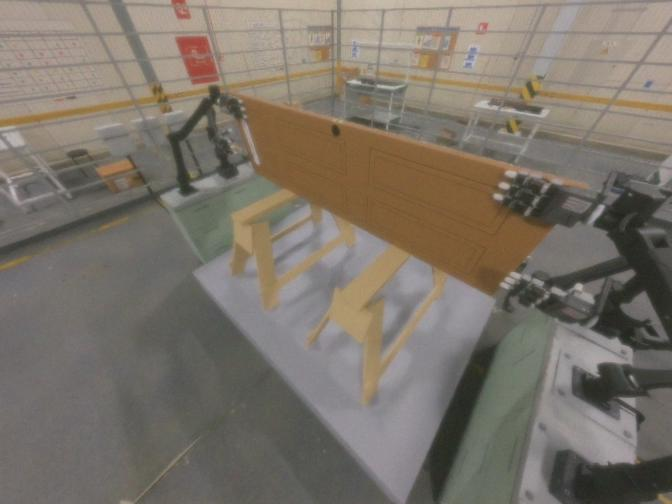

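move(
  arm2={"target": [-0.18, -1.12, 1.25, 0, 0, 0.9239, 0.3827], "speed": 0.2},
  arm5={"target": [-0.18, 1.14, 1.30, 0.3827, 0.9239, 0, 0], "speed": 0.2},
  arm3={"target": [0.10, -0.93, 1.25, 0.5, -0.5, 0.49, 0.51], "speed": 0.1, "joints": {"hand_thumb_cmc": -0.571}},
  arm4={"target": [0.10, 0.93, 1.22, 0.51, 0.49, -0.5, 0.5], "speed": 0.1, "joints": {"hand_thumb_cmc": -0.571}},
  cameras=[],
)

move(
  arm3={"target": [0.095, -0.925, 1.50, 0.5, -0.5, 0.49, 0.51], "speed": 0.12},
  arm4={"target": [0.10, 0.925, 1.44, 0.51, 0.49, -0.5, 0.5], "speed": 0.12},
  cameras=["arm3_cam_wrist", "arm4_cam_wrist", "arm1_cam_wrist", "arm6_cam_wrist", "cam_high"],
)

Scene clock: 112.07 s.
Joint torques (N m): arm1=[2.02 -12.51 13.78 1.74 -0.34 0.01] | arm2=[1.61 -2.78 17.57 0.57 0.57 -0.3] | arm3=[-1.55 -10.58 8.59 1.68 -0.16 0.08] | arm4=[1.26 -14.8 8.36 2.06 0.06 -0.15] | arm5=[-0.56 -3.08 16.34 1.36 -0.79 0.04] | arm6=[0.38 -11.58 13.23 2.95 -0.15 0.34]
Motor temperatures (°C): arm1=[23 23 38 20 19 20] | arm2=[22 22 40 22 21 21] | arm3=[19 27 31 21 18 21] | arm4=[23 27 24 22 22 21] | arm5=[21 22 31 20 20 20] | arm6=[22 24 37 24 21 22]
Heat: arm1: hottest joint3_rad 38 °C; arm2: hottest joint3_rad 40 °C; arm3: hottest joint3_rad 31 °C; arm4: hottest joint2_rad 27 °C; arm5: hottest joint3_rad 31 °C; arm6: hottest joint3_rad 37 °C.
move: arm2 off_target; arm3 off_target; arm4 off_target; arm5 off_target
Joint velocities: within noise
arm1, arm6: as last shown
arm1.index_mcp_current_ma: 23
arm1.index_abd_current_ma: 13
arm1.index_pip_current_ma: 1
arm1.index_dip_current_ma: 5
arm1.middle_mcp_current_ma: 17
arm1.middle_abd_current_ma: -3
arm1.middle_pip_current_ma: 13
arm1.middle_dip_current_ma: 5
arm1.ring_mcp_current_ma: 20
arm1.ring_abd_current_ma: 8
arm1.ring_pip_current_ma: 32
arm1.ring_dip_current_ma: -5
arm1.thumb_cmc_current_ma: 47
arm1.thumb_mcp_current_ma: 0
arm1.thumb_ipl_current_ma: 3
arm2.joint_positions: joint1_rad=+0.686 joint2_rad=+0.961 joint3_rad=+0.790 joint4_rad=-0.832 joint5_rad=+0.500 joint6_rad=+0.608 hand_index_mcp=+0.770 hand_index_abd=+0.005 hand_index_pip=+0.582 hand_index_dip=+0.696 hand_middle_mcp=+0.762 hand_middle_abd=-0.002 hand_middle_pip=+0.578 hand_middle_dip=+0.696 hand_ring_mcp=+0.762 hand_ring_abd=+0.005 hand_ring_pip=+0.578 hand_ring_dip=+0.696 hand_thumb_cmc=-0.572 hand_thumb_axl=+0.671 hand_thumb_mcp=+0.224 hand_thumb_ipl=+0.167 hand_current_limit=+0.400 hand_speed=-0.600
arm2.joint_status: not commanded
arm2.hand_state: goal,goal,goal,goal,goal,goal,goal,goal,goal,goal,goal,goal,goal,goal,goal,goal
arm2.index_mcp_current_ma: -2
arm2.index_abd_current_ma: 1
arm2.index_pip_current_ma: -16
arm2.index_dip_current_ma: -11
arm2.middle_mcp_current_ma: 4
arm2.middle_abd_current_ma: 9
arm2.middle_pip_current_ma: 15
arm2.middle_dip_current_ma: -9
arm2.ring_mcp_current_ma: 8
arm2.ring_abd_current_ma: -8
arm2.ring_pip_current_ma: 19
arm2.ring_dip_current_ma: -3
arm2.thumb_cmc_current_ma: 6
arm2.thumb_axl_current_ma: 2
arm2.thumb_mcp_current_ma: 5
arm2.thumb_ipl_current_ma: 4
arm2.hand_goal_index_mcp: 0.754
arm2.hand_goal_index_abd: 0.000
arm2.hand_goal_index_pip: 0.576
arm2.hand_goal_index_dip: 0.696
arm2.hand_goal_middle_mcp: 0.754
arm2.hand_goal_middle_abd: 0.000
arm2.hand_goal_middle_pip: 0.576
arm2.hand_goal_middle_dip: 0.696
arm2.hand_goal_ring_mcp: 0.754
arm2.hand_goal_ring_abd: 0.000
arm2.hand_goal_ring_pip: 0.576
arm2.hand_goal_ring_dip: 0.696
arm2.hand_goal_thumb_cmc: -0.570
arm2.hand_goal_thumb_axl: 0.678
arm2.hand_goal_thumb_mcp: 0.226
arm2.hand_goal_thumb_ipl: 0.168
arm2.hand: x=-0.1667 y=-1.1289 z=+1.2192 quat_wxyz=(+0.013, +0.003, +0.930, +0.366)
arm2.hand_target: x=-0.1788 y=-1.1216 z=+1.2497 quat_wxyz=(+0.000, +0.000, +0.924, +0.383)
arm2.hand_status: off_target (0.035 m and 2.6 deg from the pose sent, 0.190 m and 86.8 deg at the start)
arm3.joint_positions: joint1_rad=+0.567 joint2_rad=+1.481 joint3_rad=+0.819 joint4_rad=+0.656 joint5_rad=+0.544 joint6_rad=-1.578 hand_index_mcp=+0.754 hand_index_abd=-0.008 hand_index_pip=+0.570 hand_index_dip=+0.695 hand_middle_mcp=+0.755 hand_middle_abd=-0.011 hand_middle_pip=+0.576 hand_middle_dip=+0.696 hand_ring_mcp=+0.756 hand_ring_abd=-0.011 hand_ring_pip=+0.571 hand_ring_dip=+0.694 hand_thumb_cmc=-0.613 hand_thumb_axl=+0.683 hand_thumb_mcp=+0.223 hand_thumb_ipl=+0.168 hand_current_limit=+0.400 hand_speed=-0.600
arm3.joint_status: hand_thumb_cmc off_target (ended at -0.613, target -0.571)
arm3.hand_state: goal,goal,goal,goal,goal,goal,goal,goal,goal,goal,goal,goal,blocked,goal,goal,goal
arm3.index_mcp_current_ma: 0
arm3.index_abd_current_ma: -7
arm3.index_pip_current_ma: -5
arm3.index_dip_current_ma: 4
arm3.middle_mcp_current_ma: -3
arm3.middle_abd_current_ma: -10
arm3.middle_pip_current_ma: 4
arm3.middle_dip_current_ma: -6
arm3.ring_mcp_current_ma: 10
arm3.ring_abd_current_ma: -9
arm3.ring_pip_current_ma: -3
arm3.ring_dip_current_ma: -8
arm3.thumb_cmc_current_ma: -25
arm3.thumb_axl_current_ma: 11
arm3.thumb_mcp_current_ma: 6
arm3.thumb_ipl_current_ma: -7
arm3.hand_goal_index_mcp: 0.754
arm3.hand_goal_index_abd: 0.000
arm3.hand_goal_index_pip: 0.576
arm3.hand_goal_index_dip: 0.696
arm3.hand_goal_middle_mcp: 0.754
arm3.hand_goal_middle_abd: 0.000
arm3.hand_goal_middle_pip: 0.576
arm3.hand_goal_middle_dip: 0.696
arm3.hand_goal_ring_mcp: 0.754
arm3.hand_goal_ring_abd: 0.000
arm3.hand_goal_ring_pip: 0.576
arm3.hand_goal_ring_dip: 0.696
arm3.hand_goal_thumb_cmc: -0.570
arm3.hand_goal_thumb_axl: 0.678
arm3.hand_goal_thumb_mcp: 0.226
arm3.hand_goal_thumb_ipl: 0.168
arm3.hand: x=+0.0940 y=-0.9323 z=+1.2333 quat_wxyz=(+0.495, -0.510, +0.491, +0.504)
arm3.hand_target: x=+0.1001 y=-0.9301 z=+1.2499 quat_wxyz=(+0.500, -0.500, +0.490, +0.510)
arm3.hand_status: off_target (0.018 m and 1.4 deg from the pose sent, 0.083 m and 1.9 deg at the start)
arm4.joint_positions: joint1_rad=-0.545 joint2_rad=+1.530 joint3_rad=+0.837 joint4_rad=+0.709 joint5_rad=-0.572 joint6_rad=+1.585 hand_index_mcp=+0.757 hand_index_abd=+0.017 hand_index_pip=+0.579 hand_index_dip=+0.696 hand_middle_mcp=+0.757 hand_middle_abd=+0.008 hand_middle_pip=+0.580 hand_middle_dip=+0.699 hand_ring_mcp=+0.757 hand_ring_abd=+0.002 hand_ring_pip=+0.571 hand_ring_dip=+0.696 hand_thumb_cmc=-0.547 hand_thumb_axl=+0.677 hand_thumb_mcp=+0.225 hand_thumb_ipl=+0.165 hand_current_limit=+0.400 hand_speed=-0.600
arm4.joint_status: hand_thumb_cmc off_target (ended at -0.547, target -0.571)
arm4.hand_state: goal,goal,goal,goal,goal,goal,goal,goal,goal,goal,goal,goal,blocked,goal,goal,goal
arm4.index_mcp_current_ma: 12
arm4.index_abd_current_ma: 30
arm4.index_pip_current_ma: 7
arm4.index_dip_current_ma: 7
arm4.middle_mcp_current_ma: 7
arm4.middle_abd_current_ma: 25
arm4.middle_pip_current_ma: 18
arm4.middle_dip_current_ma: 3
arm4.ring_mcp_current_ma: 10
arm4.ring_abd_current_ma: 11
arm4.ring_pip_current_ma: -30
arm4.ring_dip_current_ma: 6
arm4.thumb_cmc_current_ma: 65
arm4.thumb_axl_current_ma: -6
arm4.thumb_mcp_current_ma: 4
arm4.thumb_ipl_current_ma: -11
arm4.hand_goal_index_mcp: 0.754
arm4.hand_goal_index_abd: 0.000
arm4.hand_goal_index_pip: 0.576
arm4.hand_goal_index_dip: 0.696
arm4.hand_goal_middle_mcp: 0.754
arm4.hand_goal_middle_abd: 0.000
arm4.hand_goal_middle_pip: 0.576
arm4.hand_goal_middle_dip: 0.696
arm4.hand_goal_ring_mcp: 0.754
arm4.hand_goal_ring_abd: 0.000
arm4.hand_goal_ring_pip: 0.576
arm4.hand_goal_ring_dip: 0.696
arm4.hand_goal_thumb_cmc: -0.570
arm4.hand_goal_thumb_axl: 0.678
arm4.hand_goal_thumb_mcp: 0.226
arm4.hand_goal_thumb_ipl: 0.168
arm4.hand: x=+0.0940 y=+0.9303 z=+1.2162 quat_wxyz=(+0.510, +0.487, -0.502, +0.500)
arm4.hand_target: x=+0.0999 y=+0.9300 z=+1.2201 quat_wxyz=(+0.510, +0.490, -0.500, +0.500)
arm4.hand_status: done (0.007 m and 0.5 deg from the pose sent, 0.078 m and 1.7 deg at the start)
arm5.joint_positions: joint1_rad=-0.808 joint2_rad=+0.836 joint3_rad=+0.656 joint4_rad=-0.784 joint5_rad=-0.515 joint6_rad=-0.595 hand_index_mcp=+0.773 hand_index_abd=-0.009 hand_index_pip=+0.585 hand_index_dip=+0.696 hand_middle_mcp=+0.776 hand_middle_abd=-0.012 hand_middle_pip=+0.583 hand_middle_dip=+0.696 hand_ring_mcp=+0.773 hand_ring_abd=-0.007 hand_ring_pip=+0.585 hand_ring_dip=+0.697 hand_thumb_cmc=-0.578 hand_thumb_axl=+0.680 hand_thumb_mcp=+0.224 hand_thumb_ipl=+0.168 hand_current_limit=+0.400 hand_speed=-0.600
arm5.joint_status: not commanded
arm5.hand_state: goal,goal,goal,goal,blocked,goal,goal,goal,goal,goal,goal,goal,goal,goal,goal,goal
arm5.index_mcp_current_ma: 6
arm5.index_abd_current_ma: 6
arm5.index_pip_current_ma: 5
arm5.index_dip_current_ma: 1
arm5.middle_mcp_current_ma: 9
arm5.middle_abd_current_ma: 2
arm5.middle_pip_current_ma: 2
arm5.middle_dip_current_ma: -6
arm5.ring_mcp_current_ma: -6
arm5.ring_abd_current_ma: 4
arm5.ring_pip_current_ma: 5
arm5.ring_dip_current_ma: 3
arm5.thumb_cmc_current_ma: 4
arm5.thumb_axl_current_ma: -9
arm5.thumb_mcp_current_ma: -10
arm5.thumb_ipl_current_ma: 8
arm5.hand_goal_index_mcp: 0.754
arm5.hand_goal_index_abd: 0.000
arm5.hand_goal_index_pip: 0.576
arm5.hand_goal_index_dip: 0.696
arm5.hand_goal_middle_mcp: 0.754
arm5.hand_goal_middle_abd: 0.000
arm5.hand_goal_middle_pip: 0.576
arm5.hand_goal_middle_dip: 0.696
arm5.hand_goal_ring_mcp: 0.754
arm5.hand_goal_ring_abd: 0.000
arm5.hand_goal_ring_pip: 0.576
arm5.hand_goal_ring_dip: 0.696
arm5.hand_goal_thumb_cmc: -0.570
arm5.hand_goal_thumb_axl: 0.678
arm5.hand_goal_thumb_mcp: 0.226
arm5.hand_goal_thumb_ipl: 0.168
arm5.hand: x=-0.1665 y=+1.1464 z=+1.2751 quat_wxyz=(+0.371, +0.928, +0.007, +0.010)
arm5.hand_target: x=-0.1792 y=+1.1411 z=+1.2999 quat_wxyz=(+0.383, +0.924, +0.000, +0.000)
arm5.hand_status: off_target (0.029 m and 1.9 deg from the pose sent, 0.183 m and 87.4 deg at the start)
arm6.index_mcp_current_ma: 21
arm6.index_pip_current_ma: 7
arm6.index_dip_current_ma: -12
arm6.middle_mcp_current_ma: 18
arm6.middle_abd_current_ma: -10
arm6.middle_pip_current_ma: -3
arm6.middle_dip_current_ma: -7
arm6.ring_mcp_current_ma: 19
arm6.ring_abd_current_ma: -6
arm6.ring_pip_current_ma: 12
arm6.ring_dip_current_ma: 7
arm6.thumb_cmc_current_ma: -28
arm6.thumb_axl_current_ma: -5
arm6.thumb_mcp_current_ma: -2
arm6.thumb_ipl_current_ma: 8

Scene clock: 114.97 s.
Joint torques (N m): arm1=[2.14 -12.51 13.74 1.77 -0.34 0.01] | arm2=[1.55 -2.73 17.52 0.61 0.56 -0.3] | arm3=[-1.32 -8.41 14.19 1.72 -0.03 0.06] | arm4=[1.26 -12.75 15.99 2.07 0.04 -0.15] | arm5=[-0.56 -3.14 16.35 1.36 -0.79 0.03] | arm6=[0.56 -11.58 13.24 2.99 -0.17 0.34]
Motor temperatures (°C): arm1=[23 23 37 20 19 20] | arm2=[22 22 40 22 21 21] | arm3=[19 27 31 21 18 21] | arm4=[23 27 24 22 22 21] | arm5=[21 22 32 20 20 20] | arm6=[22 24 37 24 21 22]
Heat: arm1: hottest joint3_rad 37 °C; arm2: hottest joint3_rad 40 °C; arm3: hottest joint3_rad 31 °C; arm4: hottest joint2_rad 27 °C; arm5: hottest joint3_rad 32 °C; arm6: hottest joint3_rad 37 °C.
move: arm3 off_target; arm4 off_target
Joint velocities: within noise
arm1, arm2, arm5, arm6: as last shown
arm1.index_mcp_current_ma: 22
arm1.index_abd_current_ma: 20
arm1.index_pip_current_ma: 13
arm1.index_dip_current_ma: -4
arm1.middle_mcp_current_ma: 11
arm1.middle_abd_current_ma: -7
arm1.middle_pip_current_ma: 21
arm1.middle_dip_current_ma: 19
arm1.ring_mcp_current_ma: 24
arm1.ring_abd_current_ma: 19
arm1.ring_pip_current_ma: 15
arm1.ring_dip_current_ma: -2
arm1.thumb_cmc_current_ma: 40
arm1.thumb_axl_current_ma: 6
arm1.thumb_mcp_current_ma: 9
arm1.thumb_ipl_current_ma: -2
arm2.index_mcp_current_ma: 0
arm2.index_abd_current_ma: -4
arm2.index_pip_current_ma: -7
arm2.index_dip_current_ma: -5
arm2.middle_mcp_current_ma: -10
arm2.middle_abd_current_ma: 2
arm2.middle_pip_current_ma: 5
arm2.middle_dip_current_ma: -10
arm2.ring_mcp_current_ma: 1
arm2.ring_abd_current_ma: -5
arm2.ring_pip_current_ma: 14
arm2.ring_dip_current_ma: -4
arm2.thumb_cmc_current_ma: 2
arm2.thumb_axl_current_ma: 13
arm2.thumb_mcp_current_ma: 4
arm2.thumb_ipl_current_ma: 7
arm2.hand: x=-0.1667 y=-1.1289 z=+1.2192 quat_wxyz=(+0.013, +0.002, +0.930, +0.366)
arm2.hand_target: x=-0.1788 y=-1.1216 z=+1.2498 quat_wxyz=(+0.000, +0.000, +0.924, +0.383)
arm3.joint_positions: joint1_rad=+0.567 joint2_rad=+1.287 joint3_rad=+1.286 joint4_rad=-0.039 joint5_rad=+0.544 joint6_rad=-1.578 hand_index_mcp=+0.754 hand_index_abd=-0.008 hand_index_pip=+0.570 hand_index_dip=+0.695 hand_middle_mcp=+0.755 hand_middle_abd=-0.011 hand_middle_pip=+0.576 hand_middle_dip=+0.696 hand_ring_mcp=+0.756 hand_ring_abd=-0.011 hand_ring_pip=+0.571 hand_ring_dip=+0.694 hand_thumb_cmc=-0.613 hand_thumb_axl=+0.683 hand_thumb_mcp=+0.223 hand_thumb_ipl=+0.168 hand_current_limit=+0.400 hand_speed=-0.600
arm3.joint_status: not commanded
arm3.hand_state: goal,goal,goal,goal,goal,goal,goal,goal,goal,goal,goal,goal,blocked,goal,goal,goal
arm3.index_mcp_current_ma: 1
arm3.index_abd_current_ma: 0
arm3.index_pip_current_ma: -8
arm3.index_dip_current_ma: 2
arm3.middle_mcp_current_ma: 1
arm3.middle_abd_current_ma: -17
arm3.middle_pip_current_ma: 7
arm3.middle_dip_current_ma: 0
arm3.ring_mcp_current_ma: 10
arm3.ring_abd_current_ma: -6
arm3.ring_pip_current_ma: -3
arm3.ring_dip_current_ma: -9
arm3.thumb_cmc_current_ma: -26
arm3.thumb_axl_current_ma: 12
arm3.thumb_mcp_current_ma: 2
arm3.thumb_ipl_current_ma: -5
arm3.hand_goal_index_mcp: 0.754
arm3.hand_goal_index_abd: 0.000
arm3.hand_goal_index_pip: 0.576
arm3.hand_goal_index_dip: 0.696
arm3.hand_goal_middle_mcp: 0.754
arm3.hand_goal_middle_abd: 0.000
arm3.hand_goal_middle_pip: 0.576
arm3.hand_goal_middle_dip: 0.696
arm3.hand_goal_ring_mcp: 0.754
arm3.hand_goal_ring_abd: 0.000
arm3.hand_goal_ring_pip: 0.576
arm3.hand_goal_ring_dip: 0.696
arm3.hand_goal_thumb_cmc: -0.570
arm3.hand_goal_thumb_axl: 0.678
arm3.hand_goal_thumb_mcp: 0.226
arm3.hand_goal_thumb_ipl: 0.168
arm3.hand: x=+0.0902 y=-0.9270 z=+1.4571 quat_wxyz=(+0.492, -0.522, +0.494, +0.492)
arm3.hand_target: x=+0.0964 y=-0.9275 z=+1.4990 quat_wxyz=(+0.500, -0.500, +0.490, +0.510)
arm3.hand_status: off_target (0.043 m and 3.4 deg from the pose sent, 0.267 m and 1.4 deg at the start)
arm4.joint_positions: joint1_rad=-0.537 joint2_rad=+1.308 joint3_rad=+1.182 joint4_rad=+0.087 joint5_rad=-0.563 joint6_rad=+1.585 hand_index_mcp=+0.753 hand_index_abd=+0.017 hand_index_pip=+0.579 hand_index_dip=+0.696 hand_middle_mcp=+0.757 hand_middle_abd=+0.008 hand_middle_pip=+0.580 hand_middle_dip=+0.699 hand_ring_mcp=+0.757 hand_ring_abd=+0.002 hand_ring_pip=+0.571 hand_ring_dip=+0.696 hand_thumb_cmc=-0.547 hand_thumb_axl=+0.677 hand_thumb_mcp=+0.225 hand_thumb_ipl=+0.165 hand_current_limit=+0.400 hand_speed=-0.600
arm4.joint_status: not commanded
arm4.hand_state: goal,goal,goal,goal,goal,goal,goal,goal,goal,goal,goal,goal,blocked,goal,goal,goal
arm4.index_mcp_current_ma: 0
arm4.index_abd_current_ma: 37
arm4.index_pip_current_ma: 10
arm4.index_dip_current_ma: 13
arm4.middle_mcp_current_ma: 9
arm4.middle_abd_current_ma: 12
arm4.middle_pip_current_ma: 17
arm4.middle_dip_current_ma: 3
arm4.ring_mcp_current_ma: 4
arm4.ring_abd_current_ma: 3
arm4.ring_pip_current_ma: -17
arm4.ring_dip_current_ma: 9
arm4.thumb_cmc_current_ma: 62
arm4.thumb_axl_current_ma: -16
arm4.thumb_mcp_current_ma: 3
arm4.thumb_ipl_current_ma: -22
arm4.hand_goal_index_mcp: 0.754
arm4.hand_goal_index_abd: 0.000
arm4.hand_goal_index_pip: 0.576
arm4.hand_goal_index_dip: 0.696
arm4.hand_goal_middle_mcp: 0.754
arm4.hand_goal_middle_abd: 0.000
arm4.hand_goal_middle_pip: 0.576
arm4.hand_goal_middle_dip: 0.696
arm4.hand_goal_ring_mcp: 0.754
arm4.hand_goal_ring_abd: 0.000
arm4.hand_goal_ring_pip: 0.576
arm4.hand_goal_ring_dip: 0.696
arm4.hand_goal_thumb_cmc: -0.570
arm4.hand_goal_thumb_axl: 0.678
arm4.hand_goal_thumb_mcp: 0.226
arm4.hand_goal_thumb_ipl: 0.168
arm4.hand: x=+0.0977 y=+0.9312 z=+1.3996 quat_wxyz=(+0.491, +0.490, -0.522, +0.496)
arm4.hand_target: x=+0.1011 y=+0.9271 z=+1.4394 quat_wxyz=(+0.510, +0.490, -0.500, +0.500)
arm4.hand_status: off_target (0.041 m and 3.3 deg from the pose sent, 0.224 m and 0.5 deg at the start)
arm5.joint_positions: joint1_rad=-0.808 joint2_rad=+0.836 joint3_rad=+0.656 joint4_rad=-0.784 joint5_rad=-0.515 joint6_rad=-0.594 hand_index_mcp=+0.773 hand_index_abd=-0.009 hand_index_pip=+0.585 hand_index_dip=+0.696 hand_middle_mcp=+0.776 hand_middle_abd=-0.012 hand_middle_pip=+0.583 hand_middle_dip=+0.696 hand_ring_mcp=+0.773 hand_ring_abd=-0.007 hand_ring_pip=+0.585 hand_ring_dip=+0.697 hand_thumb_cmc=-0.578 hand_thumb_axl=+0.680 hand_thumb_mcp=+0.224 hand_thumb_ipl=+0.168 hand_current_limit=+0.400 hand_speed=-0.600
arm5.index_mcp_current_ma: 10
arm5.index_abd_current_ma: 3
arm5.index_pip_current_ma: 4
arm5.index_dip_current_ma: -2
arm5.middle_mcp_current_ma: 6
arm5.middle_pip_current_ma: 3
arm5.middle_dip_current_ma: -3
arm5.ring_mcp_current_ma: -3
arm5.ring_abd_current_ma: -4
arm5.ring_pip_current_ma: 3
arm5.ring_dip_current_ma: 5
arm5.thumb_cmc_current_ma: 2
arm5.thumb_axl_current_ma: 0
arm5.thumb_mcp_current_ma: -5
arm5.thumb_ipl_current_ma: 10
arm6.index_mcp_current_ma: 12
arm6.index_abd_current_ma: -6
arm6.index_pip_current_ma: 5
arm6.index_dip_current_ma: -7
arm6.middle_mcp_current_ma: 15
arm6.middle_abd_current_ma: -7
arm6.middle_pip_current_ma: 4
arm6.middle_dip_current_ma: -3
arm6.ring_mcp_current_ma: 16
arm6.ring_abd_current_ma: -7
arm6.ring_pip_current_ma: 15
arm6.ring_dip_current_ma: 8
arm6.thumb_cmc_current_ma: -31
arm6.thumb_axl_current_ma: -14
arm6.thumb_mcp_current_ma: -5
arm6.thumb_ipl_current_ma: 6
pictures: arm1_cam_wrist, arm3_cam_wrist, arm4_cam_wrist, arm6_cam_wrist, cam_high
arm1_cam_wrist: T_world_to_cam=[[0.7464, -0.11821, -0.65491, 0.97398], [-0.5198, -0.71806, -0.46281, 0.06664], [-0.41556, 0.68587, -0.59741, 1.76563]] pos_world=[0.04138, -1.048, 1.72351]
arm3_cam_wrist: T_world_to_cam=[[-0.62834, -0.02596, 0.77751, -1.06656], [0.56019, -0.70859, 0.42906, -1.38503], [0.53979, 0.70515, 0.45978, 0.05885]] pos_world=[0.07395, -1.0506, 1.39646]
arm4_cam_wrist: T_world_to_cam=[[-0.64896, 0.03871, -0.75983, 1.11984], [0.53073, 0.73861, -0.41567, -0.20511], [0.54513, -0.67302, -0.49987, 1.39944]] pos_world=[0.07272, 1.05, 1.46518]
arm6_cam_wrist: T_world_to_cam=[[0.49997, -0.01926, 0.86583, -1.41619], [-0.62226, 0.68736, 0.37461, -1.29276], [-0.60235, -0.72606, 0.33167, 0.25224]] pos_world=[0.05556, 1.04446, 1.6268]

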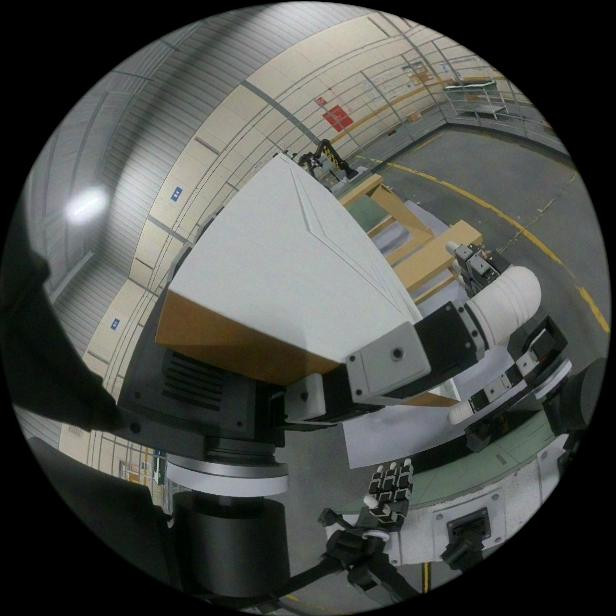

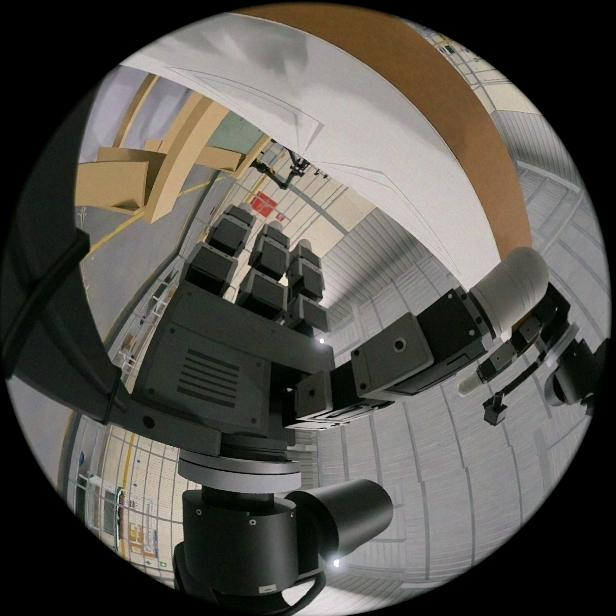

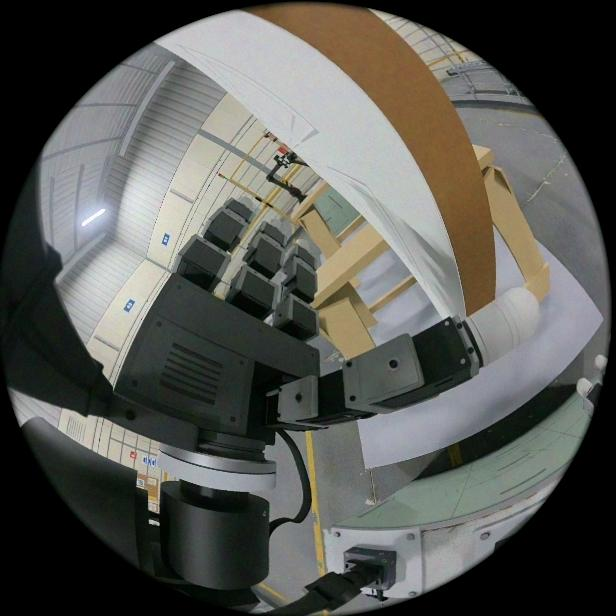

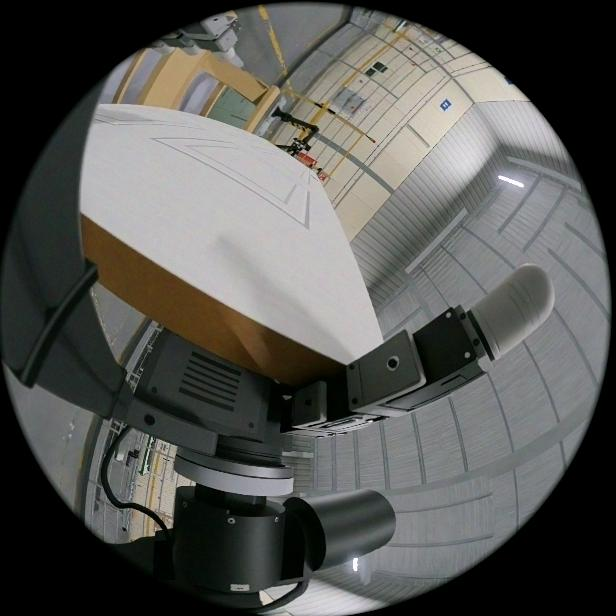

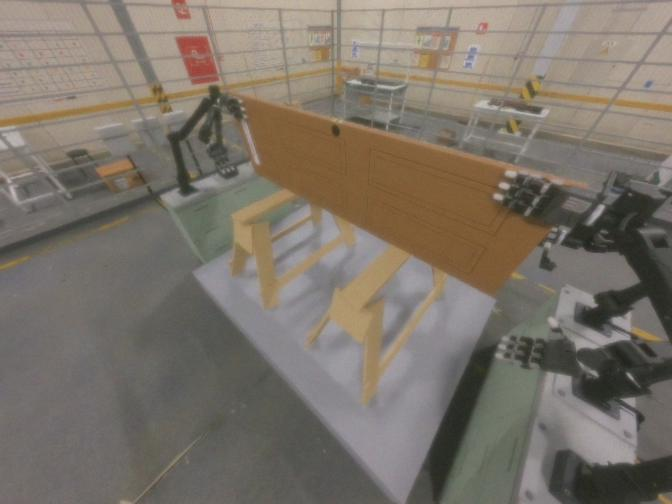

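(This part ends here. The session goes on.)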